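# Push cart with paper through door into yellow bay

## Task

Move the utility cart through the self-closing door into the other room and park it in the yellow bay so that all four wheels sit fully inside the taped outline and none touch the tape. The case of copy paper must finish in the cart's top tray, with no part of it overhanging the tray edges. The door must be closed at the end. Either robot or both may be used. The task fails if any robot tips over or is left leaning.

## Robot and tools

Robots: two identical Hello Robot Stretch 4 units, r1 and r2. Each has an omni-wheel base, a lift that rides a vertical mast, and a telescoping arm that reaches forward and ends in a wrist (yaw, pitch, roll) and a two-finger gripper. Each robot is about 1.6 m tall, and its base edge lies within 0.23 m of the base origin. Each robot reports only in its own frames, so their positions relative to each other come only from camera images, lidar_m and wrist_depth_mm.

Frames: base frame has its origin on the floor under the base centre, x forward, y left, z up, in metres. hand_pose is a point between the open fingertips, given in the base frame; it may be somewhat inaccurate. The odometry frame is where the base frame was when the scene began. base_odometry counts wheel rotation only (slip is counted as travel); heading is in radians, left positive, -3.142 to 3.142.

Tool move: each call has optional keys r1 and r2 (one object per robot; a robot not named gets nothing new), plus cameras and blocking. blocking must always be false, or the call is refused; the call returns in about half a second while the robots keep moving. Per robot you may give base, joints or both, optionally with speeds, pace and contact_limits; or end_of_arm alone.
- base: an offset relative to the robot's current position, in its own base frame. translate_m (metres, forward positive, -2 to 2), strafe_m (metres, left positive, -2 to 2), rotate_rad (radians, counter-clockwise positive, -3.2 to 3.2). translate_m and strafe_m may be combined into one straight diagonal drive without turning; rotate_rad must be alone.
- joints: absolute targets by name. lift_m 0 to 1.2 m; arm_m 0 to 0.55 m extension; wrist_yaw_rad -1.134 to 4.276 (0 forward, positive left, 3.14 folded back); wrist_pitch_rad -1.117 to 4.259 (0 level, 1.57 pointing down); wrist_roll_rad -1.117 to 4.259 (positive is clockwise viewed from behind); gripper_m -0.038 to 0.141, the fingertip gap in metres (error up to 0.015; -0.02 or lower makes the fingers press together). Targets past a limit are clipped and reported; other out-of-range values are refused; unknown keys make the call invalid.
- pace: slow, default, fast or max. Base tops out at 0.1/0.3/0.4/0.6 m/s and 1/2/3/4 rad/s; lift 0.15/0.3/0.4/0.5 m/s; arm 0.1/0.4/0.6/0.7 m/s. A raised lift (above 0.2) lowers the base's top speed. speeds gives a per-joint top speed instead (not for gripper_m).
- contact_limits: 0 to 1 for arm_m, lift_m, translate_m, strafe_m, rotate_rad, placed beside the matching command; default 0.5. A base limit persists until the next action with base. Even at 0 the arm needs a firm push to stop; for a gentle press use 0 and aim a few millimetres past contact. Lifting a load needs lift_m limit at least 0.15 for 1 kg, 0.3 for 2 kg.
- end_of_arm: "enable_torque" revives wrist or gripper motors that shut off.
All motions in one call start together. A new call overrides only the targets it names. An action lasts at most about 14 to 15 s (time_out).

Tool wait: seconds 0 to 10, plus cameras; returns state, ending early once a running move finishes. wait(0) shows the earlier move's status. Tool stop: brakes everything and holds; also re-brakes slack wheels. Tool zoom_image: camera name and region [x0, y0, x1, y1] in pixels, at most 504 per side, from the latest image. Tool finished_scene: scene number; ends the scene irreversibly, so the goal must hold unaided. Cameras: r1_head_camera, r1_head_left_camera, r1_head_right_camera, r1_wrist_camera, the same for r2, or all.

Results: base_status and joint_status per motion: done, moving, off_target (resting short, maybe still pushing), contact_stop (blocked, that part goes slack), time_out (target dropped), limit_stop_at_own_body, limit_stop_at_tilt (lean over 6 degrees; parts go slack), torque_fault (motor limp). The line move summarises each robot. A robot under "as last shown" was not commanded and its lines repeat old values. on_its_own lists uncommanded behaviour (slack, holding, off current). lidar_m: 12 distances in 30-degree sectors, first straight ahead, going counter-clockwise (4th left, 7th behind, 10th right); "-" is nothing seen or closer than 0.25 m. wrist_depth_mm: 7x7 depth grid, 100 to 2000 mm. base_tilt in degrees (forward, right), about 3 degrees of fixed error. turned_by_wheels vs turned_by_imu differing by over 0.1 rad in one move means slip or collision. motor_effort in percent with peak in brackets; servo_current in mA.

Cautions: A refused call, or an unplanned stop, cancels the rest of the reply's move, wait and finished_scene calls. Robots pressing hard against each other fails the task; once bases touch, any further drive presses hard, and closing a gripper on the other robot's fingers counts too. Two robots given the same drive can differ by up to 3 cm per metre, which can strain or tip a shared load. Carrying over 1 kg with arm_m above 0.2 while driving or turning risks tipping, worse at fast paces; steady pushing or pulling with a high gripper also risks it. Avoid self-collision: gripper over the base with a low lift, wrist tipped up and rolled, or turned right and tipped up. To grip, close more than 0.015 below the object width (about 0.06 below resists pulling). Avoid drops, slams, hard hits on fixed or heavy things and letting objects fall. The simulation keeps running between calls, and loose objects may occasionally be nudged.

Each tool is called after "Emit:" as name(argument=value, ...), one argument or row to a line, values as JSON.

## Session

Emit:
move(
  blocking=false,
)

Scene clock: 0.00 s.
r1.base_odometry: x=+0.000 y=+0.000 heading=+0.000
r1.turned_by_wheels: +0.000
r1.turned_by_imu: +0.000
r1.base_tilt: forward=-1.6 right=+1.3
r1.lidar_m: 0.96 1.73 2.02 2.40 3.92 1.60 0.85 0.77 0.78 0.89 0.77 0.78
r1.base_status: not commanded
r1.joint_positions: lift_m=+0.124 arm_m=+0.000 wrist_yaw_rad=+3.194 wrist_pitch_rad=+0.002 wrist_roll_rad=+0.000 gripper_m=+0.056
r1.joint_status: not commanded
r1.measured_speeds: all 0
r1.motor_effort: lift_m=+19 arm_m=-4 wheel_0=-2 wheel_1=+1 wheel_2=+0
r1.servo_current: wrist_yaw_rad=59 wrist_pitch_rad=46 wrist_roll_rad=46 gripper_m=39
r1.hand_pose: x=-0.1216 y=+0.0722 z=+0.3019 quat_wxyz=(-0.026, -0.001, +0.000, +1.000) (m; r1's base frame)
r1.wrist_depth_mm: - 135 - - - - - / - 123 135 - - - - / - 121 191 - - - - / 110 136 194 - - - - / 137 - - - 1618 - - / 226 - 190 1098 188 1160 1118 / 224 163 750 798 768 768 759
r2.base_odometry: x=+0.000 y=+0.000 heading=+0.000
r2.turned_by_wheels: +0.000
r2.turned_by_imu: +0.000
r2.base_tilt: forward=-0.6 right=+0.1
r2.lidar_m: 1.29 1.32 1.58 2.33 2.36 2.78 1.41 1.41 2.77 2.39 2.42 1.48
r2.base_status: not commanded
r2.joint_positions: lift_m=+0.200 arm_m=+0.000 wrist_yaw_rad=+3.211 wrist_pitch_rad=+0.001 wrist_roll_rad=+0.000 gripper_m=+0.056
r2.joint_status: not commanded
r2.measured_speeds: all 0
r2.motor_effort: lift_m=+18 arm_m=-4 wheel_0=-1 wheel_1=+1 wheel_2=+1
r2.servo_current: wrist_yaw_rad=46 wrist_pitch_rad=39 wrist_roll_rad=52 gripper_m=52
r2.hand_pose: x=-0.1229 y=+0.0671 z=+0.3779 quat_wxyz=(-0.035, -0.001, +0.000, +0.999) (m; r2's base frame)
r2.wrist_depth_mm: - - 137 - - - - / - - 137 - - - - / - 109 138 - - - - / - 140 175 - - - - / 214 - - - - - - / 213 1281 196 1255 190 1336 1182 / 208 243 866 - - 854 878
pictures: r1_head_camera, r1_head_left_camera, r1_head_right_camera, r1_wrist_camera, r2_head_camera, r2_head_left_camera, r2_head_right_camera, r2_wrist_camera
Images, in order (width x height): r1_head_camera 420x560, r1_head_left_camera 420x672, r1_head_right_camera 420x672, r1_wrist_camera 616x392, r2_head_camera 420x560, r2_head_left_camera 420x672, r2_head_right_camera 420x672, r2_wrist_camera 616x392.

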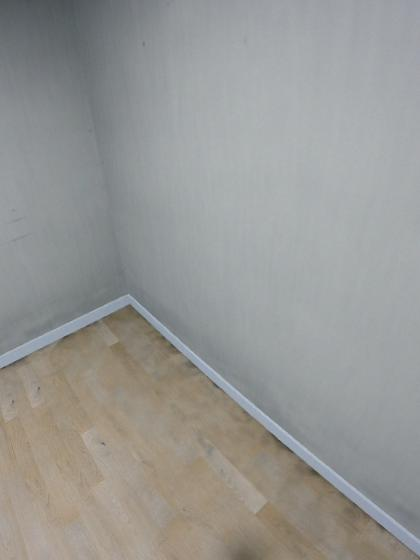

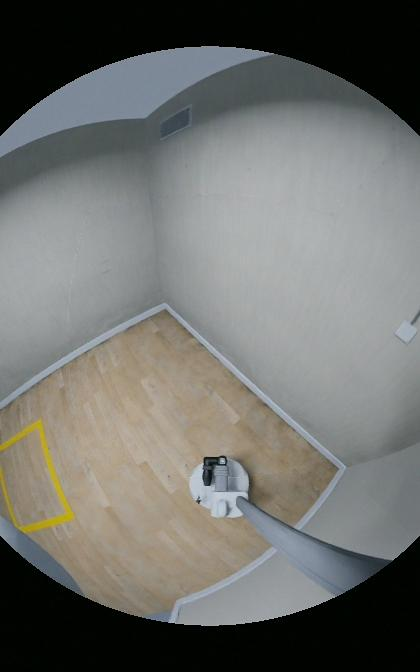

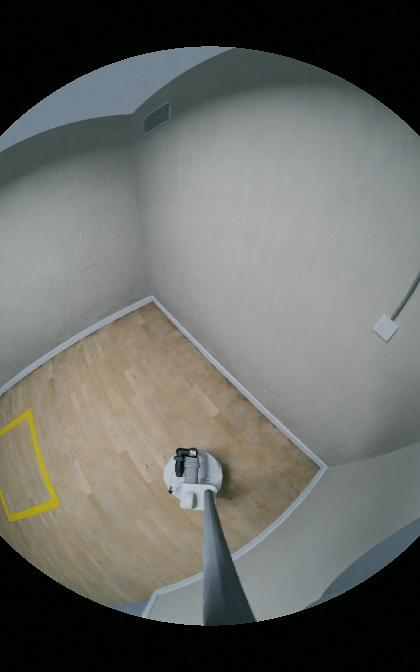

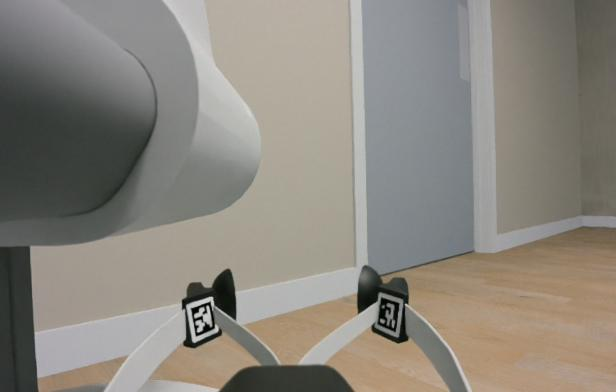

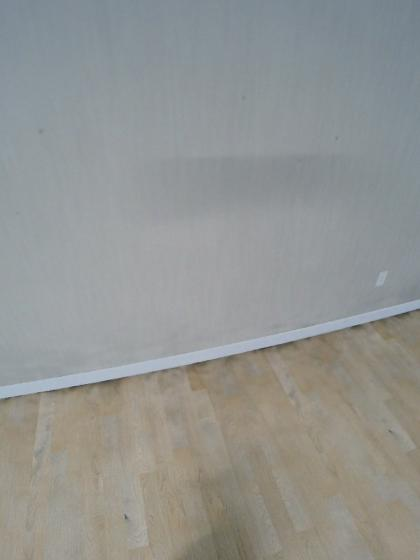

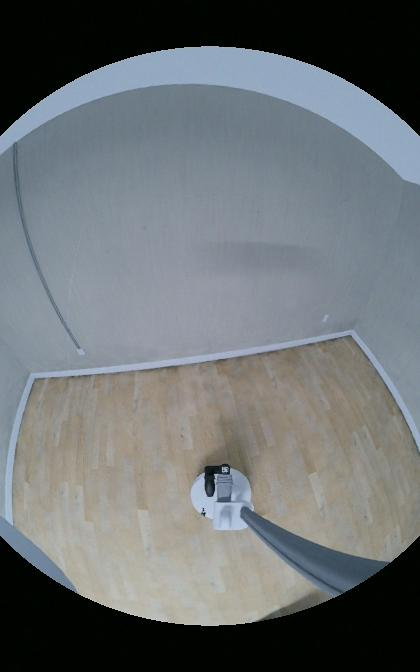

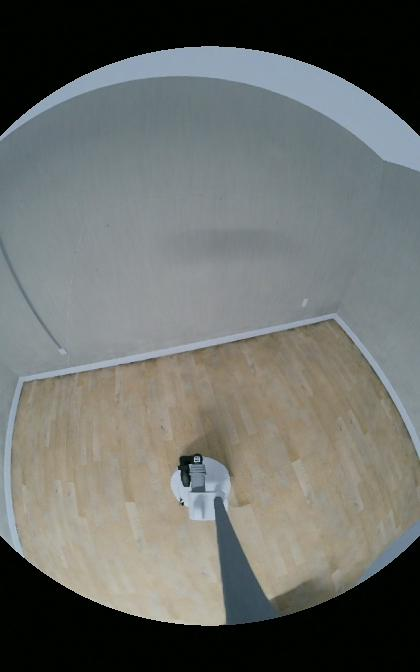

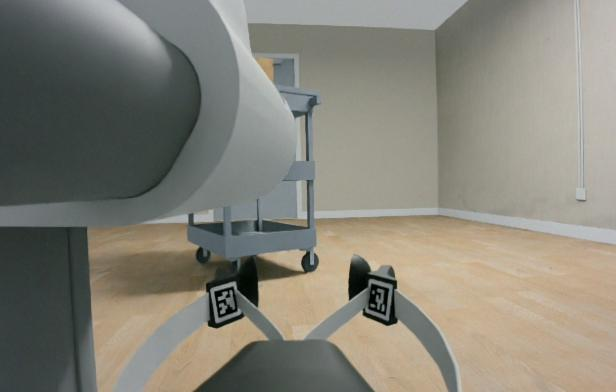

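Emit:
move(
  blocking=false,
  r1={"base":{"rotate_rad":2.6},"joints":{"lift_m":0.75,"gripper_m":-0.02}},
  r2={"base":{"rotate_rad":3.0},"joints":{"lift_m":0.65}},
)

Emit:
wait(
  seconds=3,
)

Emit:
move(
  blocking=false,
  r1={"joints":{"wrist_yaw_rad":0}},
  r2={"joints":{"wrist_yaw_rad":0}},
)

Emit:
wait(
  seconds=2.5,
  cameras=["r1_head_camera","r1_head_left_camera","r2_head_camera","r2_head_left_camera","r2_head_right_camera"],
)

Scene clock: 8.73 s.
move: r1 moving; r2 moving
r1.base_odometry: x=+0.000 y=+0.000 heading=+0.253
r1.turned_by_wheels: +0.253
r1.turned_by_imu: +0.253
r1.base_tilt: forward=-1.6 right=+1.3
r1.lidar_m: 1.15 2.01 2.11 2.98 2.65 1.07 0.80 0.74 0.81 0.80 0.72 0.82
r1.base_status: rotate_rad moving
r1.joint_positions: lift_m=+0.162 arm_m=+0.000 wrist_yaw_rad=+3.194 wrist_pitch_rad=+0.002 wrist_roll_rad=+0.000 gripper_m=+0.037
r1.joint_status: lift_m moving; gripper_m moving
r1.measured_speeds: translate_m=+0.000 strafe_m=+0.000 rotate_rad=+0.974 lift_m=+0.146 arm_m=+0.000 wrist_yaw_rad=+0.000 wrist_pitch_rad=+0.000 wrist_roll_rad=+0.000
r1.motor_effort: lift_m=+24(27) arm_m=-4(4) wheel_0=-7(9) wheel_1=-6(7) wheel_2=-6(7)
r1.servo_current: wrist_yaw_rad=46(59) wrist_pitch_rad=39(52) wrist_roll_rad=33(65) gripper_m=111(111)
r1.hand_pose: x=-0.1216 y=+0.0722 z=+0.3395 quat_wxyz=(-0.026, -0.001, +0.000, +1.000) (m; r1's base frame)
r1.wrist_depth_mm: - 135 - - - - 1808 / - 123 135 - - - 1808 / - 121 192 - - - 1756 / 111 136 195 - - - 1808 / 137 - - - - - 1808 / 216 - 189 - 187 1229 1229 / 224 143 778 145 798 831 878
r2.base_odometry: x=+0.000 y=+0.000 heading=+0.252
r2.turned_by_wheels: +0.252
r2.turned_by_imu: +0.245
r2.base_tilt: forward=-0.7 right=+0.0
r2.lidar_m: 1.29 1.38 1.94 2.33 2.46 3.37 1.44 3.35 2.49 2.40 1.84 1.36
r2.base_status: rotate_rad moving
r2.joint_positions: lift_m=+0.238 arm_m=+0.000 wrist_yaw_rad=+3.211 wrist_pitch_rad=+0.001 wrist_roll_rad=+0.000 gripper_m=+0.056
r2.joint_status: lift_m moving
r2.measured_speeds: translate_m=+0.002 strafe_m=+0.000 rotate_rad=+0.977 lift_m=+0.146 arm_m=+0.000 wrist_yaw_rad=+0.000 wrist_pitch_rad=+0.000 wrist_roll_rad=+0.000
r2.motor_effort: lift_m=+23(25) arm_m=-4(4) wheel_0=-4(9) wheel_1=-10(10) wheel_2=-10(11)
r2.servo_current: wrist_yaw_rad=52(52) wrist_pitch_rad=46(46) wrist_roll_rad=52(65) gripper_m=46(52)
r2.hand_pose: x=-0.1229 y=+0.0671 z=+0.4157 quat_wxyz=(-0.035, -0.001, +0.000, +0.999) (m; r2's base frame)
r2.wrist_depth_mm: - - 137 - - - - / - - 137 1756 - - - / - 110 138 - - - - / - 140 176 - - - - / 215 - - - - - - / 213 1366 196 1430 190 1464 1281 / 210 242 1008 - - 976 946
pictures: none

Scene clock: 11.03 s.
earlier move: r1 moving; r2 done
r1.base_odometry: x=+0.000 y=+0.000 heading=+2.600
r1.turned_by_wheels: +2.347
r1.turned_by_imu: +2.360
r1.base_tilt: forward=-1.6 right=+1.3
r1.lidar_m: 1.70 0.88 0.75 0.74 0.90 0.77 0.75 0.91 1.66 2.04 2.38 3.92
r1.base_status: done
r1.joint_positions: lift_m=+0.738 arm_m=+0.000 wrist_yaw_rad=+3.194 wrist_pitch_rad=+0.002 wrist_roll_rad=+0.000 gripper_m=-0.019
r1.joint_status: lift_m moving; the others done
r1.measured_speeds: translate_m=+0.000 strafe_m=+0.000 rotate_rad=+0.000 lift_m=+0.089 arm_m=+0.000 wrist_yaw_rad=+0.000 wrist_pitch_rad=+0.000 wrist_roll_rad=+0.000
r1.motor_effort: lift_m=+27(28) arm_m=-4(4) wheel_0=-1(10) wheel_1=-1(9) wheel_2=+0(8)
r1.servo_current: wrist_yaw_rad=52(65) wrist_pitch_rad=33(52) wrist_roll_rad=33(65) gripper_m=59(130)
r1.hand_pose: x=-0.1216 y=+0.0722 z=+0.9152 quat_wxyz=(-0.026, -0.001, +0.000, +1.000) (m; r1's base frame)
r1.wrist_depth_mm: - 135 - - - - - / - 122 135 - - - - / - 121 190 - - - - / 110 135 194 - - - - / 137 - - - - - - / 216 - 183 198 170 - - / - 133 163 147 144 - -
r2.base_odometry: x=+0.000 y=+0.000 heading=+2.999
r2.turned_by_wheels: +2.747
r2.turned_by_imu: +2.674
r2.base_tilt: forward=-0.6 right=+0.0
r2.lidar_m: 1.54 1.37 3.05 2.43 2.40 1.69 1.35 1.30 1.44 2.19 2.34 2.56
r2.base_status: done
r2.joint_positions: lift_m=+0.650 arm_m=+0.000 wrist_yaw_rad=+3.211 wrist_pitch_rad=+0.001 wrist_roll_rad=+0.000 gripper_m=+0.056
r2.joint_status: all done
r2.measured_speeds: all 0
r2.motor_effort: lift_m=+21(26) arm_m=-4(4) wheel_0=-3(10) wheel_1=-2(10) wheel_2=-5(13)
r2.servo_current: wrist_yaw_rad=52(52) wrist_pitch_rad=46(46) wrist_roll_rad=39(65) gripper_m=46(52)
r2.hand_pose: x=-0.1228 y=+0.0671 z=+0.8276 quat_wxyz=(-0.035, -0.001, +0.000, +0.999) (m; r2's base frame)
r2.wrist_depth_mm: - - 137 - - - - / - 107 137 - - - - / - 113 138 233 - - - / - 140 164 - - - - / 216 - - - - - - / 213 - 189 - 188 - - / 211 122 - - - - 1708
wait: 2.30 of 3 s (r2 has come to rest)
pictures: none

Scene clock: 11.53 s.
earlier move: r1 moving
move: r1 moving; r2 moving
r1.base_odometry: x=+0.000 y=+0.000 heading=+2.600
r1.turned_by_wheels: +0.000
r1.turned_by_imu: +0.000
r1.base_tilt: forward=-1.6 right=+1.3
r1.lidar_m: 1.65 0.86 0.75 0.75 0.89 0.77 0.77 0.94 1.69 2.03 2.40 3.90
r1.base_status: not commanded
r1.joint_positions: lift_m=+0.750 arm_m=+0.000 wrist_yaw_rad=+2.607 wrist_pitch_rad=+0.002 wrist_roll_rad=+0.000 gripper_m=-0.019
r1.joint_status: lift_m moving; wrist_yaw_rad moving
r1.measured_speeds: translate_m=+0.000 strafe_m=+0.000 rotate_rad=+0.000 lift_m=+0.000 arm_m=+0.000 wrist_yaw_rad=-1.821 wrist_pitch_rad=+0.000 wrist_roll_rad=+0.000
r1.motor_effort: lift_m=+25(25) arm_m=-3(4) wheel_0=-1(2) wheel_1=-1(1) wheel_2=+0(0)
r1.servo_current: wrist_yaw_rad=78(98) wrist_pitch_rad=39(46) wrist_roll_rad=46(59) gripper_m=52(59)
r1.hand_pose: x=-0.0328 y=+0.2221 z=+0.9272 quat_wxyz=(+0.264, -0.001, +0.000, +0.965) (m; r1's base frame)
r1.wrist_depth_mm: - - - - - - - / - - - - - - - / - - - - - - - / - - - - - - - / - - - - - - - / - - 183 199 170 - - / - 132 163 146 144 - -
r2.base_odometry: x=+0.000 y=+0.000 heading=+2.999
r2.turned_by_wheels: +0.000
r2.turned_by_imu: +0.000
r2.base_tilt: forward=-0.6 right=+0.1
r2.lidar_m: 1.52 1.36 3.04 2.43 2.41 1.67 1.31 1.31 1.44 2.18 2.33 2.57
r2.base_status: not commanded
r2.joint_positions: lift_m=+0.650 arm_m=+0.000 wrist_yaw_rad=+2.650 wrist_pitch_rad=+0.001 wrist_roll_rad=+0.000 gripper_m=+0.056
r2.joint_status: wrist_yaw_rad moving
r2.measured_speeds: translate_m=+0.000 strafe_m=+0.000 rotate_rad=+0.000 lift_m=+0.000 arm_m=+0.000 wrist_yaw_rad=-1.737 wrist_pitch_rad=+0.000 wrist_roll_rad=+0.000
r2.motor_effort: lift_m=+21(21) arm_m=-4(4) wheel_0=-3(3) wheel_1=-2(3) wheel_2=-4(5)
r2.servo_current: wrist_yaw_rad=91(124) wrist_pitch_rad=46(46) wrist_roll_rad=46(52) gripper_m=46(59)
r2.hand_pose: x=-0.0419 y=+0.2133 z=+0.8276 quat_wxyz=(+0.244, -0.001, +0.000, +0.970) (m; r2's base frame)
r2.wrist_depth_mm: - - - - - - - / - - - - - - - / 215 - - - - - - / - - - - - - - / - - - - - - - / - - 189 - 192 - - / - - - - - 1756 1756
pictures: none

Scene clock: 13.43 s.
earlier move: r1 done; r2 moving
r1.base_odometry: x=+0.000 y=+0.000 heading=+2.600
r1.turned_by_wheels: +0.000
r1.turned_by_imu: +0.000
r1.base_tilt: forward=-1.6 right=+1.3
r1.lidar_m: 1.68 0.89 0.73 0.73 0.88 0.77 0.77 0.92 1.64 2.04 2.37 3.92
r1.base_status: not commanded
r1.joint_positions: lift_m=+0.750 arm_m=+0.000 wrist_yaw_rad=+0.003 wrist_pitch_rad=+0.002 wrist_roll_rad=+0.000 gripper_m=-0.019
r1.joint_status: all done
r1.measured_speeds: all 0
r1.motor_effort: lift_m=+24(26) arm_m=-3(4) wheel_0=-1(2) wheel_1=-1(1) wheel_2=+0(0)
r1.servo_current: wrist_yaw_rad=33(124) wrist_pitch_rad=39(46) wrist_roll_rad=46(65) gripper_m=52(59)
r1.hand_pose: x=+0.4595 y=-0.0867 z=+0.9272 quat_wxyz=(+1.000, +0.000, +0.001, +0.001) (m; r1's base frame)
r1.wrist_depth_mm: - - - - - - - / 931 - - - - - - / 917 - 1983 - - - - / 931 - 1863 - - - - / 931 - 1983 - - - - / 931 - 186 198 - - - / - 132 171 183 154 - -
r2.base_odometry: x=+0.000 y=+0.000 heading=+2.999
r2.turned_by_wheels: +0.000
r2.turned_by_imu: +0.000
r2.base_tilt: forward=-0.7 right=+0.1
r2.lidar_m: 1.55 1.42 3.06 2.42 2.40 1.70 1.32 1.32 1.47 2.20 2.34 2.58
r2.base_status: not commanded
r2.joint_positions: lift_m=+0.650 arm_m=+0.000 wrist_yaw_rad=+0.003 wrist_pitch_rad=+0.001 wrist_roll_rad=+0.000 gripper_m=+0.056
r2.joint_status: wrist_yaw_rad moving
r2.measured_speeds: all 0
r2.motor_effort: lift_m=+21(21) arm_m=-4(4) wheel_0=-3(4) wheel_1=-3(3) wheel_2=-4(5)
r2.servo_current: wrist_yaw_rad=59(130) wrist_pitch_rad=46(46) wrist_roll_rad=46(65) gripper_m=52(59)
r2.hand_pose: x=+0.4596 y=-0.0866 z=+0.8276 quat_wxyz=(+1.000, +0.000, +0.001, +0.001) (m; r2's base frame)
r2.wrist_depth_mm: - - - - - - - / - - - - - - - / - 1464 - - - - - / - 1397 - - - - - / - - - - - - - / - 1229 195 - 191 - - / 1708 124 1708 - - 1808 1708
wait: 1.90 of 2.5 s (r1 has come to rest)
pictures: r1_head_camera, r1_head_left_camera, r2_head_camera, r2_head_left_camera, r2_head_right_camera
Images, in order (width x height): r1_head_camera 420x560, r1_head_left_camera 420x672, r2_head_camera 420x560, r2_head_left_camera 420x672, r2_head_right_camera 420x672.

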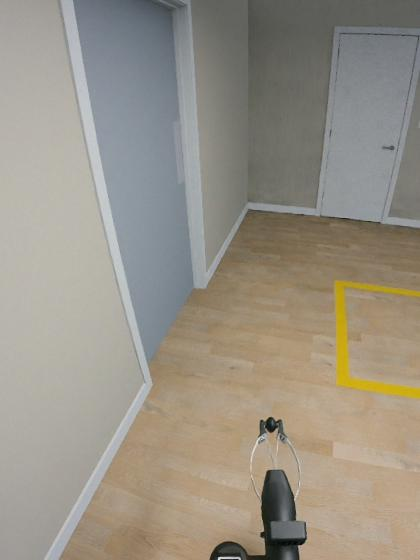

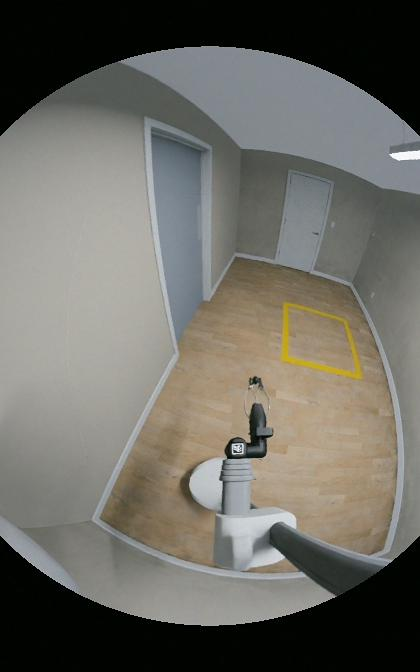

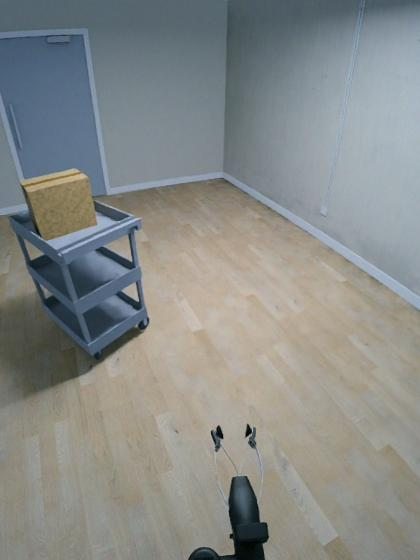

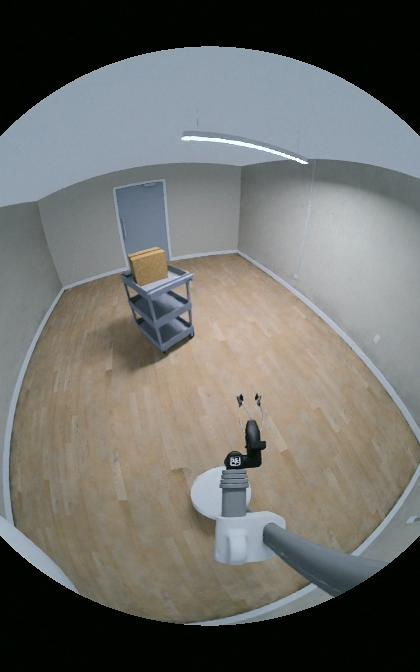

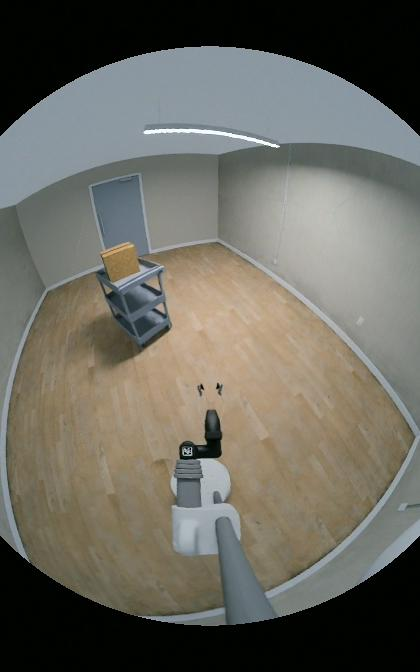

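Emit:
zoom_image(
  camera="r2_head_camera",
  region=[0, 150, 180, 380],
)

Scaled by 2.191 from the camera's 420x560 image, which has a finer 1200x1600 frame.

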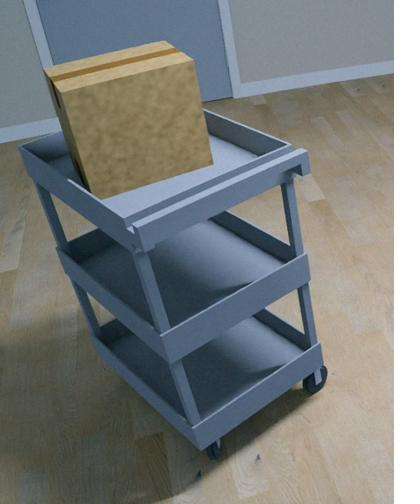

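Emit:
move(
  blocking=false,
  r1={"base":{"rotate_rad":1.29}},
)

Emit:
wait(
  seconds=2.2,
)

Emit:
move(
  blocking=false,
  r1={"base":{"strafe_m":-1.6},"pace":"fast"},
)

Emit:
wait(
  seconds=6,
  cameras=["r1_head_camera","r1_wrist_camera","r1_head_left_camera"],
)

Scene clock: 61.80 s.
earlier move: r2 done
move: r1 moving
r1.base_odometry: x=+0.000 y=+0.000 heading=+2.853
r1.turned_by_wheels: +0.253
r1.turned_by_imu: +0.253
r1.base_tilt: forward=-1.6 right=+1.3
r1.lidar_m: 1.08 0.78 0.73 0.79 0.80 0.78 0.80 1.13 2.05 2.14 2.94 2.97
r1.base_status: rotate_rad moving
r1.joint_positions: lift_m=+0.750 arm_m=+0.000 wrist_yaw_rad=+0.002 wrist_pitch_rad=+0.002 wrist_roll_rad=+0.000 gripper_m=-0.019
r1.joint_status: not commanded
r1.measured_speeds: translate_m=-0.001 strafe_m=+0.001 rotate_rad=+0.974 lift_m=+0.000 arm_m=+0.000 wrist_yaw_rad=+0.000 wrist_pitch_rad=+0.000 wrist_roll_rad=+0.000
r1.motor_effort: lift_m=+24(24) arm_m=+2(2) wheel_0=-7(9) wheel_1=-9(9) wheel_2=-7(7)
r1.servo_current: wrist_yaw_rad=39(78) wrist_pitch_rad=39(46) wrist_roll_rad=59(59) gripper_m=59(59)
r1.hand_pose: x=+0.4595 y=-0.0867 z=+0.9272 quat_wxyz=(+1.000, +0.000, +0.001, +0.001) (m; r1's base frame)
r1.wrist_depth_mm: - - - 1983 - - - / - - - 1983 - - - / - - - 1983 - - - / - - - - - - - / - - - - - - - / - - 186 199 - - - / - 132 163 147 154 - -
r2.base_odometry: x=+0.000 y=+0.000 heading=+2.999
r2.turned_by_wheels: +0.000
r2.turned_by_imu: +0.000
r2.base_tilt: forward=-0.6 right=+0.1
r2.lidar_m: 1.59 1.38 3.06 2.41 2.40 1.69 1.33 1.30 1.41 2.18 2.34 2.54
r2.base_status: not commanded
r2.joint_positions: lift_m=+0.650 arm_m=+0.000 wrist_yaw_rad=+0.003 wrist_pitch_rad=+0.001 wrist_roll_rad=+0.000 gripper_m=+0.056
r2.joint_status: all done
r2.measured_speeds: all 0
r2.motor_effort: lift_m=+21(21) arm_m=-4(4) wheel_0=-3(3) wheel_1=-3(3) wheel_2=-5(5)
r2.servo_current: wrist_yaw_rad=46(52) wrist_pitch_rad=39(46) wrist_roll_rad=33(59) gripper_m=46(52)
r2.hand_pose: x=+0.4596 y=-0.0866 z=+0.8276 quat_wxyz=(+1.000, +0.000, +0.001, +0.001) (m; r2's base frame)
r2.wrist_depth_mm: - - - - - - - / - - - - - - - / - 1464 - - - - - / - 1397 - - - - - / - - - - - - - / - 1229 196 - 191 - - / 1808 124 - - - 1756 1756
pictures: none

Scene clock: 63.20 s.
earlier move: r1 done
r1.base_odometry: x=+0.000 y=+0.000 heading=-2.394
r1.turned_by_wheels: +1.037
r1.turned_by_imu: +1.042
r1.base_tilt: forward=-1.6 right=+1.3
r1.lidar_m: 0.76 0.79 0.80 0.78 0.80 1.11 2.01 2.13 2.85 3.21 1.13 0.79
r1.base_status: done
r1.joint_positions: lift_m=+0.750 arm_m=+0.000 wrist_yaw_rad=+0.002 wrist_pitch_rad=+0.002 wrist_roll_rad=+0.000 gripper_m=-0.019
r1.joint_status: not commanded
r1.measured_speeds: all 0
r1.motor_effort: lift_m=+23(24) arm_m=-1(2) wheel_0=-2(10) wheel_1=-2(9) wheel_2=-1(8)
r1.servo_current: wrist_yaw_rad=46(78) wrist_pitch_rad=39(52) wrist_roll_rad=52(59) gripper_m=52(59)
r1.hand_pose: x=+0.4595 y=-0.0867 z=+0.9272 quat_wxyz=(+1.000, +0.000, +0.001, +0.001) (m; r1's base frame)
r1.wrist_depth_mm: - - - - - - - / - - - - - - - / - - - - - - - / - - - - - - - / - - - - - - - / - - 183 198 170 - - / - 133 163 146 144 - -
r2.base_odometry: x=+0.000 y=+0.000 heading=+2.999
r2.turned_by_wheels: +0.000
r2.turned_by_imu: +0.000
r2.base_tilt: forward=-0.7 right=+0.1
r2.lidar_m: 1.55 1.39 3.07 2.40 2.35 1.67 1.33 1.31 1.44 2.20 2.33 2.58
r2.base_status: not commanded
r2.joint_positions: lift_m=+0.650 arm_m=+0.000 wrist_yaw_rad=+0.003 wrist_pitch_rad=+0.001 wrist_roll_rad=+0.000 gripper_m=+0.056
r2.joint_status: all done
r2.measured_speeds: all 0
r2.motor_effort: lift_m=+21(21) arm_m=-4(4) wheel_0=-3(4) wheel_1=-2(3) wheel_2=-5(5)
r2.servo_current: wrist_yaw_rad=39(59) wrist_pitch_rad=39(46) wrist_roll_rad=46(59) gripper_m=46(52)
r2.hand_pose: x=+0.4596 y=-0.0866 z=+0.8276 quat_wxyz=(+1.000, +0.000, +0.001, +0.001) (m; r2's base frame)
r2.wrist_depth_mm: - - - - - - - / - - - - - - - / - 1464 - - - - - / - 1397 - - - - - / - - - - - - - / - 1229 195 - 191 - - / 1708 125 - - - 1756 1756
wait: 1.40 of 2.2 s (r1 has come to rest)
pictures: none

Scene clock: 63.70 s.
move: r1 moving
r1.base_odometry: x=-0.036 y=+0.039 heading=-2.394
r1.turned_by_wheels: +0.000
r1.turned_by_imu: +0.000
r1.base_tilt: forward=-1.5 right=+1.3
r1.lidar_m: 0.74 0.79 0.86 0.82 0.87 1.19 2.02 2.10 2.88 3.19 1.13 0.78
r1.base_status: strafe_m moving
r1.joint_positions: lift_m=+0.750 arm_m=+0.000 wrist_yaw_rad=+0.002 wrist_pitch_rad=+0.002 wrist_roll_rad=+0.000 gripper_m=-0.019
r1.joint_status: not commanded
r1.measured_speeds: translate_m=+0.000 strafe_m=-0.202 rotate_rad=-0.001 lift_m=+0.000 arm_m=+0.000 wrist_yaw_rad=+0.000 wrist_pitch_rad=+0.000 wrist_roll_rad=+0.000
r1.motor_effort: lift_m=+23(23) arm_m=-2(2) wheel_0=+12(13) wheel_1=-10(12) wheel_2=+0(3)
r1.servo_current: wrist_yaw_rad=39(65) wrist_pitch_rad=46(52) wrist_roll_rad=46(52) gripper_m=52(59)
r1.hand_pose: x=+0.4595 y=-0.0867 z=+0.9272 quat_wxyz=(+1.000, +0.000, +0.001, +0.001) (m; r1's base frame)
r1.wrist_depth_mm: - - - - - - - / - - - - - - - / - - - - - - - / - - - - - - - / - - - - - - - / - - 183 198 170 - - / - 133 163 147 144 - -
r2: as last shown
r2.lidar_m: 1.51 1.38 3.03 2.40 2.38 1.69 1.32 1.31 1.44 2.23 2.33 2.56
r2.motor_effort: lift_m=+21(21) arm_m=-4(4) wheel_0=-3(3) wheel_1=-2(3) wheel_2=-5(5)
r2.servo_current: wrist_yaw_rad=59(59) wrist_pitch_rad=39(46) wrist_roll_rad=39(52) gripper_m=52(59)
r2.wrist_depth_mm: - - - - - - - / - - - - - - - / - 1464 - - - - - / - 1366 - - - - - / - - - - - - - / - 1229 195 - 192 - - / 1708 124 - - - 1808 1808
pictures: none

Scene clock: 68.43 s.
earlier move: r1 done
r1.base_odometry: x=-1.088 y=+1.173 heading=-2.394
r1.turned_by_wheels: +0.000
r1.turned_by_imu: -0.010
r1.base_tilt: forward=-1.6 right=+1.3
r1.lidar_m: 0.85 0.89 1.12 2.35 2.44 2.10 1.98 2.07 2.43 2.35 1.17 0.93
r1.base_status: done
r1.joint_positions: lift_m=+0.750 arm_m=+0.000 wrist_yaw_rad=+0.002 wrist_pitch_rad=+0.002 wrist_roll_rad=+0.000 gripper_m=-0.019
r1.joint_status: not commanded
r1.measured_speeds: all 0
r1.motor_effort: lift_m=+23(24) arm_m=-3(4) wheel_0=-2(14) wheel_1=+0(14) wheel_2=-1(3)
r1.servo_current: wrist_yaw_rad=26(65) wrist_pitch_rad=39(52) wrist_roll_rad=46(72) gripper_m=46(59)
r1.hand_pose: x=+0.4595 y=-0.0867 z=+0.9272 quat_wxyz=(+1.000, +0.000, +0.001, +0.001) (m; r1's base frame)
r1.wrist_depth_mm: - - - - - 661 - / - - - - - 661 609 / - - - - - 676 597 / - - - - - 676 591 / - - - - - - 597 / - - 182 198 170 - 597 / - 132 163 147 144 - 597
r2.base_odometry: x=+0.000 y=+0.000 heading=+2.999
r2.turned_by_wheels: +0.000
r2.turned_by_imu: +0.001
r2.base_tilt: forward=-0.7 right=+0.0
r2.lidar_m: 1.54 1.37 3.06 2.41 2.39 1.66 1.33 1.32 1.43 2.18 2.34 2.55
r2.base_status: not commanded
r2.joint_positions: lift_m=+0.650 arm_m=+0.000 wrist_yaw_rad=+0.003 wrist_pitch_rad=+0.001 wrist_roll_rad=+0.000 gripper_m=+0.056
r2.joint_status: not commanded
r2.measured_speeds: all 0
r2.motor_effort: lift_m=+21(21) arm_m=-4(4) wheel_0=-3(4) wheel_1=-3(3) wheel_2=-5(5)
r2.servo_current: wrist_yaw_rad=39(65) wrist_pitch_rad=39(52) wrist_roll_rad=52(59) gripper_m=39(59)
r2.hand_pose: x=+0.4596 y=-0.0866 z=+0.8276 quat_wxyz=(+1.000, +0.000, +0.001, +0.001) (m; r2's base frame)
r2.wrist_depth_mm: - - - - - - - / - - - - - - - / - 1430 - - - - - / - 1397 - - - - - / - - - - - - - / - 1229 195 - 191 - - / 1708 124 - - - 1808 1756
wait: 4.73 of 6 s (r1 has come to rest)
pictures: r1_head_camera, r1_head_left_camera, r1_wrist_camera
Images, in order (width x height): r1_head_camera 420x560, r1_head_left_camera 420x672, r1_wrist_camera 616x392.

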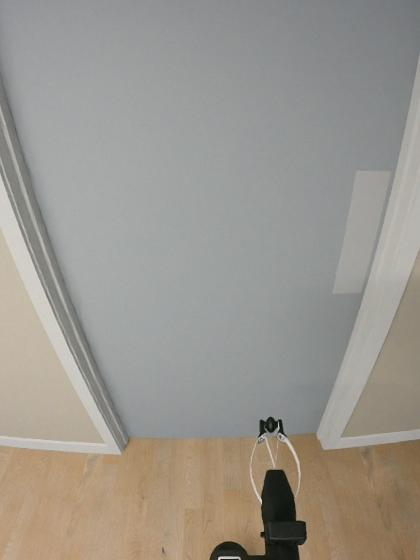

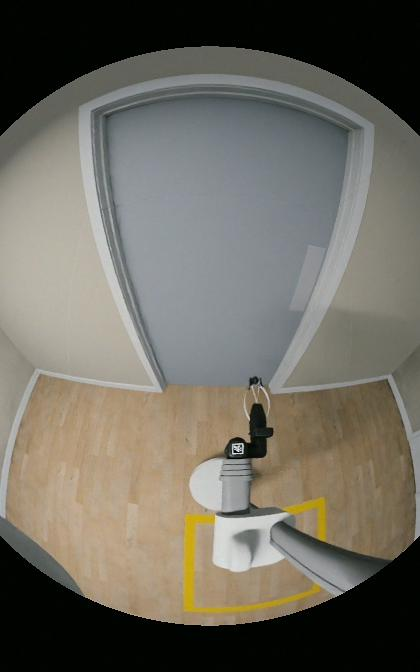

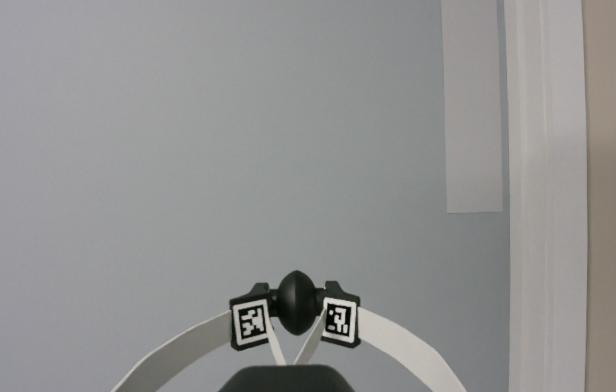

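Emit:
move(
  blocking=false,
  r1={"base":{"translate_m":0.65},"contact_limits":{"translate_m":1.0}},
  r2={"base":{"rotate_rad":0.46}},
)

Emit:
wait(
  seconds=2,
)

Emit:
wait(
  seconds=2,
  cameras=["r1_head_camera","r1_head_left_camera","r2_head_camera","r2_head_left_camera"],
)

Scene clock: 79.73 s.
move: r1 moving; r2 moving
r1.base_odometry: x=-1.111 y=+1.152 heading=-2.394
r1.turned_by_wheels: +0.000
r1.turned_by_imu: +0.000
r1.base_tilt: forward=-1.6 right=+1.3
r1.lidar_m: 0.83 0.87 1.06 2.36 2.45 2.11 2.00 2.12 2.45 2.34 1.15 0.88
r1.base_status: translate_m moving
r1.joint_positions: lift_m=+0.750 arm_m=+0.000 wrist_yaw_rad=+0.002 wrist_pitch_rad=+0.002 wrist_roll_rad=+0.000 gripper_m=-0.019
r1.joint_status: not commanded
r1.measured_speeds: translate_m=+0.122 strafe_m=+0.000 rotate_rad=+0.003 lift_m=+0.000 arm_m=+0.000 wrist_yaw_rad=+0.000 wrist_pitch_rad=+0.000 wrist_roll_rad=+0.000
r1.motor_effort: lift_m=+23(23) arm_m=-4(4) wheel_0=+6(7) wheel_1=+5(6) wheel_2=-7(9)
r1.servo_current: wrist_yaw_rad=46(65) wrist_pitch_rad=39(46) wrist_roll_rad=33(65) gripper_m=52(59)
r1.contact_limits: translate_m 1
r1.hand_pose: x=+0.4595 y=-0.0867 z=+0.9272 quat_wxyz=(+1.000, +0.000, +0.001, +0.001) (m; r1's base frame)
r1.wrist_depth_mm: - - - - - 640 574 / - - - - - 640 585 / - - - - - 647 580 / - - - - - 647 585 / - - - - - 647 597 / - - 183 198 171 654 591 / - 132 163 147 144 647 591
r2.base_odometry: x=+0.000 y=+0.000 heading=-3.032
r2.turned_by_wheels: +0.252
r2.turned_by_imu: +0.245
r2.base_tilt: forward=-0.7 right=+0.1
r2.lidar_m: 1.41 1.71 2.66 2.39 2.19 1.44 1.30 1.34 1.65 2.31 2.35 2.95
r2.base_status: rotate_rad moving
r2.joint_positions: lift_m=+0.650 arm_m=+0.000 wrist_yaw_rad=+0.003 wrist_pitch_rad=+0.001 wrist_roll_rad=+0.000 gripper_m=+0.056
r2.joint_status: not commanded
r2.measured_speeds: translate_m=+0.003 strafe_m=+0.000 rotate_rad=+0.943 lift_m=+0.000 arm_m=+0.000 wrist_yaw_rad=+0.000 wrist_pitch_rad=+0.000 wrist_roll_rad=+0.000
r2.motor_effort: lift_m=+21(21) arm_m=-4(4) wheel_0=-6(10) wheel_1=-9(11) wheel_2=-10(12)
r2.servo_current: wrist_yaw_rad=52(52) wrist_pitch_rad=46(46) wrist_roll_rad=52(52) gripper_m=46(52)
r2.hand_pose: x=+0.4595 y=-0.0867 z=+0.8276 quat_wxyz=(+1.000, +0.000, +0.001, +0.001) (m; r2's base frame)
r2.wrist_depth_mm: - - - - - - - / - - - - - - - / - - 1537 - - - - / - - 1499 - - - - / - - - - - - - / - - 195 - 191 - - / 1808 1618 - - - 1756 1708
pictures: none

Scene clock: 80.50 s.
earlier move: r1 moving; r2 done
r1.base_odometry: x=-1.235 y=+1.037 heading=-2.394
r1.turned_by_wheels: +0.000
r1.turned_by_imu: +0.000
r1.base_tilt: forward=-1.6 right=+1.3
r1.lidar_m: 0.65 0.69 0.83 2.16 2.43 2.29 2.18 2.32 2.46 2.34 0.88 0.68
r1.base_status: translate_m moving
r1.joint_positions: lift_m=+0.750 arm_m=+0.000 wrist_yaw_rad=+0.002 wrist_pitch_rad=+0.002 wrist_roll_rad=+0.000 gripper_m=-0.019
r1.joint_status: not commanded
r1.measured_speeds: translate_m=+0.302 strafe_m=+0.000 rotate_rad=+0.008 lift_m=+0.000 arm_m=+0.000 wrist_yaw_rad=+0.000 wrist_pitch_rad=+0.000 wrist_roll_rad=+0.000
r1.motor_effort: lift_m=+23(23) arm_m=-3(4) wheel_0=+6(8) wheel_1=+6(7) wheel_2=-7(10)
r1.servo_current: wrist_yaw_rad=52(72) wrist_pitch_rad=39(46) wrist_roll_rad=46(65) gripper_m=59(59)
r1.contact_limits: translate_m 1
r1.hand_pose: x=+0.4595 y=-0.0867 z=+0.9272 quat_wxyz=(+1.000, +0.000, +0.001, +0.001) (m; r1's base frame)
r1.wrist_depth_mm: 452 459 462 469 477 480 484 / 452 459 462 469 473 480 484 / 459 459 466 473 477 484 488 / 452 459 466 473 473 480 484 / 452 459 466 473 477 484 496 / 455 462 466 198 480 484 492 / 459 462 179 184 162 492 492
r2.base_odometry: x=+0.000 y=+0.000 heading=-2.825
r2.turned_by_wheels: +0.207
r2.turned_by_imu: +0.202
r2.base_tilt: forward=-0.7 right=+0.1
r2.lidar_m: 1.35 3.21 2.45 2.40 1.81 1.34 1.33 1.41 2.01 2.32 2.49 1.61
r2.base_status: done
r2.joint_positions: lift_m=+0.650 arm_m=+0.000 wrist_yaw_rad=+0.003 wrist_pitch_rad=+0.001 wrist_roll_rad=+0.000 gripper_m=+0.056
r2.joint_status: not commanded
r2.measured_speeds: all 0
r2.motor_effort: lift_m=+21(21) arm_m=-4(4) wheel_0=-3(10) wheel_1=-2(11) wheel_2=-4(12)
r2.servo_current: wrist_yaw_rad=52(52) wrist_pitch_rad=39(46) wrist_roll_rad=59(59) gripper_m=52(52)
r2.hand_pose: x=+0.4595 y=-0.0867 z=+0.8276 quat_wxyz=(+1.000, +0.000, +0.001, +0.001) (m; r2's base frame)
r2.wrist_depth_mm: - - - - - - - / - - - - - - - / - - - 1464 - - - / - - - 1464 - - - / - - - - - - - / - - 196 171 190 - - / 1863 1756 1921 - - 1756 1756
wait: 0.77 of 2 s (r2 has come to rest)
pictures: none

Scene clock: 82.50 s.
earlier move: r1 limit_stop_at_tilt
r1.base_odometry: x=-1.431 y=+0.843 heading=-2.568
r1.turned_by_wheels: -0.174
r1.turned_by_imu: -0.096
r1.base_tilt: forward=-1.6 right=+1.3
r1.lidar_m: 0.44 0.45 0.55 0.93 2.38 2.68 2.48 2.49 2.55 2.39 0.60 0.51
r1.base_status: translate_m limit_stop_at_tilt
r1.joint_positions: lift_m=+0.750 arm_m=-0.001 wrist_yaw_rad=-0.001 wrist_pitch_rad=+0.001 wrist_roll_rad=+0.000 gripper_m=-0.020
r1.joint_status: not commanded
r1.measured_speeds: translate_m=-0.095 strafe_m=+0.033 rotate_rad=-0.146 lift_m=+0.000 arm_m=+0.001 wrist_yaw_rad=+0.040 wrist_pitch_rad=+0.005 wrist_roll_rad=+0.000
r1.on_its_own: the wheels are slack since a limit_stop_at_tilt; lift_m is slack since a limit_stop_at_tilt; arm_m is slack since a limit_stop_at_tilt
r1.motor_effort: lift_m=+19(23) arm_m=+0(18) wheel_0=-2(8) wheel_1=+1(9) wheel_2=-1(21)
r1.servo_current: wrist_yaw_rad=59(111) wrist_pitch_rad=46(78) wrist_roll_rad=52(65) gripper_m=46(59)
r1.contact_limits: translate_m 1
r1.hand_pose: x=+0.4580 y=-0.0876 z=+0.9283 quat_wxyz=(+1.000, +0.000, +0.000, +0.000) (m; r1's base frame)
r1.wrist_depth_mm: 224 235 245 256 268 281 294 / 224 234 246 255 267 283 293 / 225 235 245 258 268 283 296 / 227 235 246 256 268 283 296 / 226 237 248 258 271 285 297 / 229 236 242 198 271 286 297 / 228 234 245 184 163 289 300
r2.base_odometry: x=+0.000 y=+0.000 heading=-2.825
r2.turned_by_wheels: +0.000
r2.turned_by_imu: +0.000
r2.base_tilt: forward=-0.6 right=+0.1
r2.lidar_m: 1.41 3.24 2.46 2.38 1.79 1.34 1.31 1.40 2.01 2.33 2.48 1.62
r2.base_status: done
r2.joint_positions: lift_m=+0.650 arm_m=+0.000 wrist_yaw_rad=+0.003 wrist_pitch_rad=+0.001 wrist_roll_rad=+0.000 gripper_m=+0.056
r2.joint_status: not commanded
r2.measured_speeds: all 0
r2.motor_effort: lift_m=+21(21) arm_m=-4(4) wheel_0=-3(10) wheel_1=-2(11) wheel_2=-4(12)
r2.servo_current: wrist_yaw_rad=52(59) wrist_pitch_rad=39(52) wrist_roll_rad=59(59) gripper_m=46(52)
r2.hand_pose: x=+0.4595 y=-0.0867 z=+0.8276 quat_wxyz=(+1.000, +0.000, +0.001, +0.001) (m; r2's base frame)
r2.wrist_depth_mm: - - - - - - - / - - - - - - - / - - - 1499 - - - / - - - 1499 - - - / - - - - - - - / - - 196 171 190 - - / 1863 1756 1863 - - 1756 1756
wait: 2.00 s; no rest
pictures: r1_head_camera, r1_head_left_camera, r2_head_camera, r2_head_left_camera
Images, in order (width x height): r1_head_camera 420x560, r1_head_left_camera 420x672, r2_head_camera 420x560, r2_head_left_camera 420x672.

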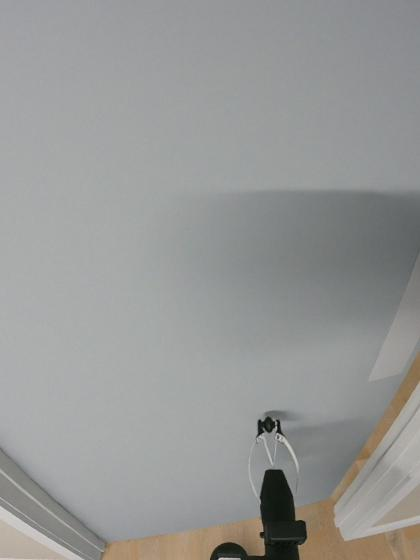

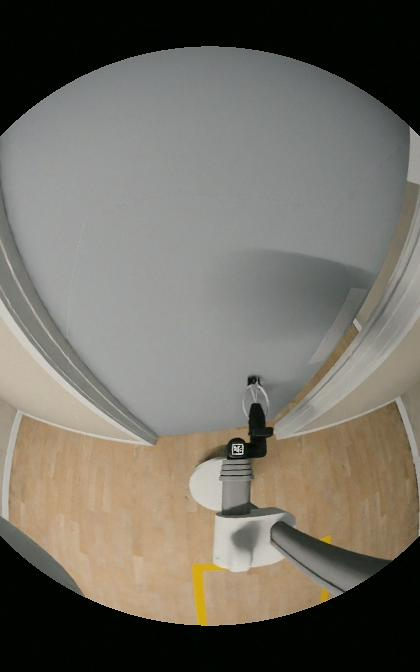

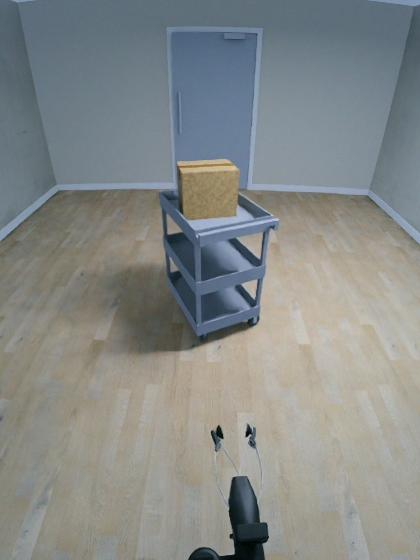

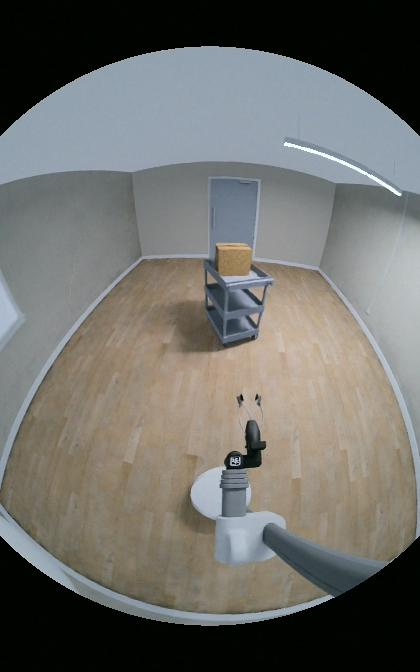

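Emit:
move(
  blocking=false,
  r1={"base":{"translate_m":-0.04},"joints":{"lift_m":0.45,"arm_m":0.0},"pace":"slow"},
  r2={"base":{"strafe_m":0.85}},
)

Emit:
wait(
  seconds=3.5,
  cameras=["r1_head_camera"],
)

Emit:
move(
  blocking=false,
  r2={"base":{"translate_m":1.8}},
)

Scene clock: 102.30 s.
earlier move: r1 limit_stop_at_tilt
move: r1 moving; r2 moving
r1.base_odometry: x=-1.397 y=+0.863 heading=-2.617
r1.turned_by_wheels: -0.049
r1.turned_by_imu: -0.042
r1.base_tilt: forward=-1.6 right=+1.3
r1.lidar_m: 0.45 0.45 0.56 0.95 2.36 2.66 2.41 2.46 2.61 2.36 0.65 0.48
r1.base_status: earlier translate_m limit_stop_at_tilt (by the wheels' count: +0.448 of +0.650); translate_m moving
r1.joint_positions: lift_m=+0.725 arm_m=+0.000 wrist_yaw_rad=-0.001 wrist_pitch_rad=+0.001 wrist_roll_rad=+0.000 gripper_m=-0.020
r1.joint_status: lift_m moving; arm_m moving
r1.measured_speeds: translate_m=-0.049 strafe_m=+0.000 rotate_rad=+0.001 lift_m=-0.097 arm_m=+0.000 wrist_yaw_rad=+0.000 wrist_pitch_rad=+0.000 wrist_roll_rad=+0.000
r1.motor_effort: lift_m=+11(19) arm_m=+5(6) wheel_0=-5(7) wheel_1=-6(6) wheel_2=+6(6)
r1.servo_current: wrist_yaw_rad=46(59) wrist_pitch_rad=39(46) wrist_roll_rad=46(65) gripper_m=39(46)
r1.hand_pose: x=+0.4591 y=-0.0877 z=+0.9035 quat_wxyz=(+1.000, +0.000, +0.000, +0.000) (m; r1's base frame)
r1.wrist_depth_mm: 231 240 250 257 271 283 293 / 229 240 249 259 271 283 294 / 232 241 250 259 271 285 294 / 230 240 251 262 271 283 294 / 232 240 250 260 271 283 297 / 232 240 247 198 272 286 296 / 232 238 248 183 154 287 296
r2.base_odometry: x=+0.011 y=-0.034 heading=-2.825
r2.turned_by_wheels: +0.000
r2.turned_by_imu: +0.001
r2.base_tilt: forward=-0.7 right=+0.1
r2.lidar_m: 1.40 3.16 2.41 2.35 1.78 1.34 1.31 1.40 2.03 2.36 2.51 1.60
r2.base_status: strafe_m moving
r2.joint_positions: lift_m=+0.650 arm_m=+0.000 wrist_yaw_rad=+0.003 wrist_pitch_rad=+0.001 wrist_roll_rad=+0.000 gripper_m=+0.056
r2.joint_status: not commanded
r2.measured_speeds: translate_m=+0.000 strafe_m=+0.140 rotate_rad=+0.002 lift_m=+0.000 arm_m=+0.000 wrist_yaw_rad=+0.000 wrist_pitch_rad=+0.000 wrist_roll_rad=+0.000
r2.motor_effort: lift_m=+21(21) arm_m=-4(4) wheel_0=-7(12) wheel_1=+10(11) wheel_2=+0(4)
r2.servo_current: wrist_yaw_rad=52(52) wrist_pitch_rad=46(46) wrist_roll_rad=52(52) gripper_m=52(52)
r2.hand_pose: x=+0.4595 y=-0.0867 z=+0.8276 quat_wxyz=(+1.000, +0.000, +0.001, +0.001) (m; r2's base frame)
r2.wrist_depth_mm: - - - - - - - / - - - - - - - / - - - - - - - / - - - 1464 - - - / - - - - - - - / - - 196 171 190 - - / 1863 1756 1863 - - 1808 1756
pictures: none

Scene clock: 104.83 s.
earlier move: r1 done; r2 moving
r1.base_odometry: x=-1.373 y=+0.877 heading=-2.617
r1.turned_by_wheels: +0.000
r1.turned_by_imu: +0.000
r1.base_tilt: forward=-1.6 right=+1.3
r1.lidar_m: 0.46 0.48 0.61 1.02 2.33 2.64 2.40 2.40 2.63 2.39 0.66 0.53
r1.base_status: done
r1.joint_positions: lift_m=+0.450 arm_m=+0.000 wrist_yaw_rad=-0.001 wrist_pitch_rad=+0.001 wrist_roll_rad=+0.000 gripper_m=-0.020
r1.joint_status: all done
r1.measured_speeds: all 0
r1.motor_effort: lift_m=+12(19) arm_m=+4(8) wheel_0=-3(7) wheel_1=-3(6) wheel_2=+1(6)
r1.servo_current: wrist_yaw_rad=59(65) wrist_pitch_rad=39(52) wrist_roll_rad=65(72) gripper_m=46(52)
r1.hand_pose: x=+0.4591 y=-0.0877 z=+0.6285 quat_wxyz=(+1.000, +0.000, +0.000, +0.000) (m; r1's base frame)
r1.wrist_depth_mm: 255 265 276 286 300 314 327 / 255 266 278 289 300 314 327 / 257 266 277 289 301 315 327 / 256 266 277 289 301 315 329 / 257 266 277 289 301 315 327 / 258 265 272 198 301 317 329 / 256 264 276 179 179 320 332
r2.base_odometry: x=+0.233 y=-0.712 heading=-2.825
r2.turned_by_wheels: +0.000
r2.turned_by_imu: +0.001
r2.base_tilt: forward=-0.7 right=+0.0
r2.lidar_m: 2.04 2.23 1.69 1.63 1.70 1.30 1.25 1.34 1.91 3.07 3.28 1.60
r2.base_status: strafe_m moving
r2.joint_positions: lift_m=+0.650 arm_m=+0.000 wrist_yaw_rad=+0.003 wrist_pitch_rad=+0.001 wrist_roll_rad=+0.000 gripper_m=+0.056
r2.joint_status: not commanded
r2.measured_speeds: translate_m=+0.000 strafe_m=+0.246 rotate_rad=+0.000 lift_m=+0.000 arm_m=+0.000 wrist_yaw_rad=+0.000 wrist_pitch_rad=+0.000 wrist_roll_rad=+0.000
r2.motor_effort: lift_m=+21(21) arm_m=-4(4) wheel_0=-1(15) wheel_1=+4(13) wheel_2=-1(4)
r2.servo_current: wrist_yaw_rad=46(59) wrist_pitch_rad=39(46) wrist_roll_rad=59(65) gripper_m=46(59)
r2.hand_pose: x=+0.4595 y=-0.0867 z=+0.8277 quat_wxyz=(+1.000, +0.000, +0.001, +0.001) (m; r2's base frame)
r2.wrist_depth_mm: - - - - - - - / - - - - - - - / - - - - - 1499 - / - - - - - 1537 - / - - - - - - - / - - 196 - 191 1808 - / 1808 1708 1921 - - - -
wait: 2.53 of 3.5 s (r1 has come to rest)
pictures: r1_head_camera
Images, in order (width x height): r1_head_camera 420x560.

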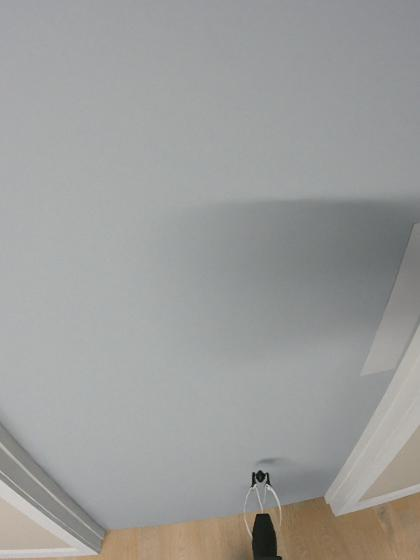

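Scene clock: 105.33 s.
earlier move: r2 done
move: r2 moving
r1: as last shown
r1.base_tilt: forward=-1.6 right=+1.2
r1.lidar_m: 0.46 0.48 0.61 0.98 2.34 2.64 2.40 2.42 2.62 2.37 0.66 0.53
r1.motor_effort: lift_m=+12(12) arm_m=+5(5) wheel_0=-2(3) wheel_1=-3(3) wheel_2=+2(2)
r1.servo_current: wrist_yaw_rad=33(52) wrist_pitch_rad=46(52) wrist_roll_rad=72(72) gripper_m=46(46)
r1.wrist_depth_mm: 256 265 276 289 300 315 329 / 256 266 277 287 301 315 327 / 257 265 277 287 298 315 329 / 256 267 278 289 301 315 329 / 257 267 277 290 301 315 330 / 257 268 272 198 301 317 330 / 258 264 274 179 179 319 332
r2.base_odometry: x=+0.230 y=-0.802 heading=-2.825
r2.turned_by_wheels: -0.001
r2.turned_by_imu: +0.000
r2.base_tilt: forward=-0.7 right=+0.1
r2.lidar_m: 4.46 2.10 1.59 1.57 1.69 1.33 1.29 1.37 2.00 3.14 3.37 1.62
r2.base_status: translate_m moving
r2.joint_positions: lift_m=+0.650 arm_m=+0.000 wrist_yaw_rad=+0.003 wrist_pitch_rad=+0.001 wrist_roll_rad=+0.000 gripper_m=+0.056
r2.joint_status: not commanded
r2.measured_speeds: translate_m=+0.123 strafe_m=+0.101 rotate_rad=+0.001 lift_m=+0.000 arm_m=+0.000 wrist_yaw_rad=+0.000 wrist_pitch_rad=+0.000 wrist_roll_rad=+0.000
r2.motor_effort: lift_m=+21(21) arm_m=-4(4) wheel_0=+1(4) wheel_1=+4(5) wheel_2=-12(12)
r2.servo_current: wrist_yaw_rad=52(52) wrist_pitch_rad=33(46) wrist_roll_rad=52(52) gripper_m=46(52)
r2.hand_pose: x=+0.4595 y=-0.0867 z=+0.8277 quat_wxyz=(+1.000, +0.000, +0.001, +0.001) (m; r2's base frame)
r2.wrist_depth_mm: - - - - - - - / - - - - - - - / - - - - - - - / - - - - - - 1430 / - - - - - - - / - - 196 - 191 - 1708 / 1756 1756 1863 - - - 1182
pictures: none


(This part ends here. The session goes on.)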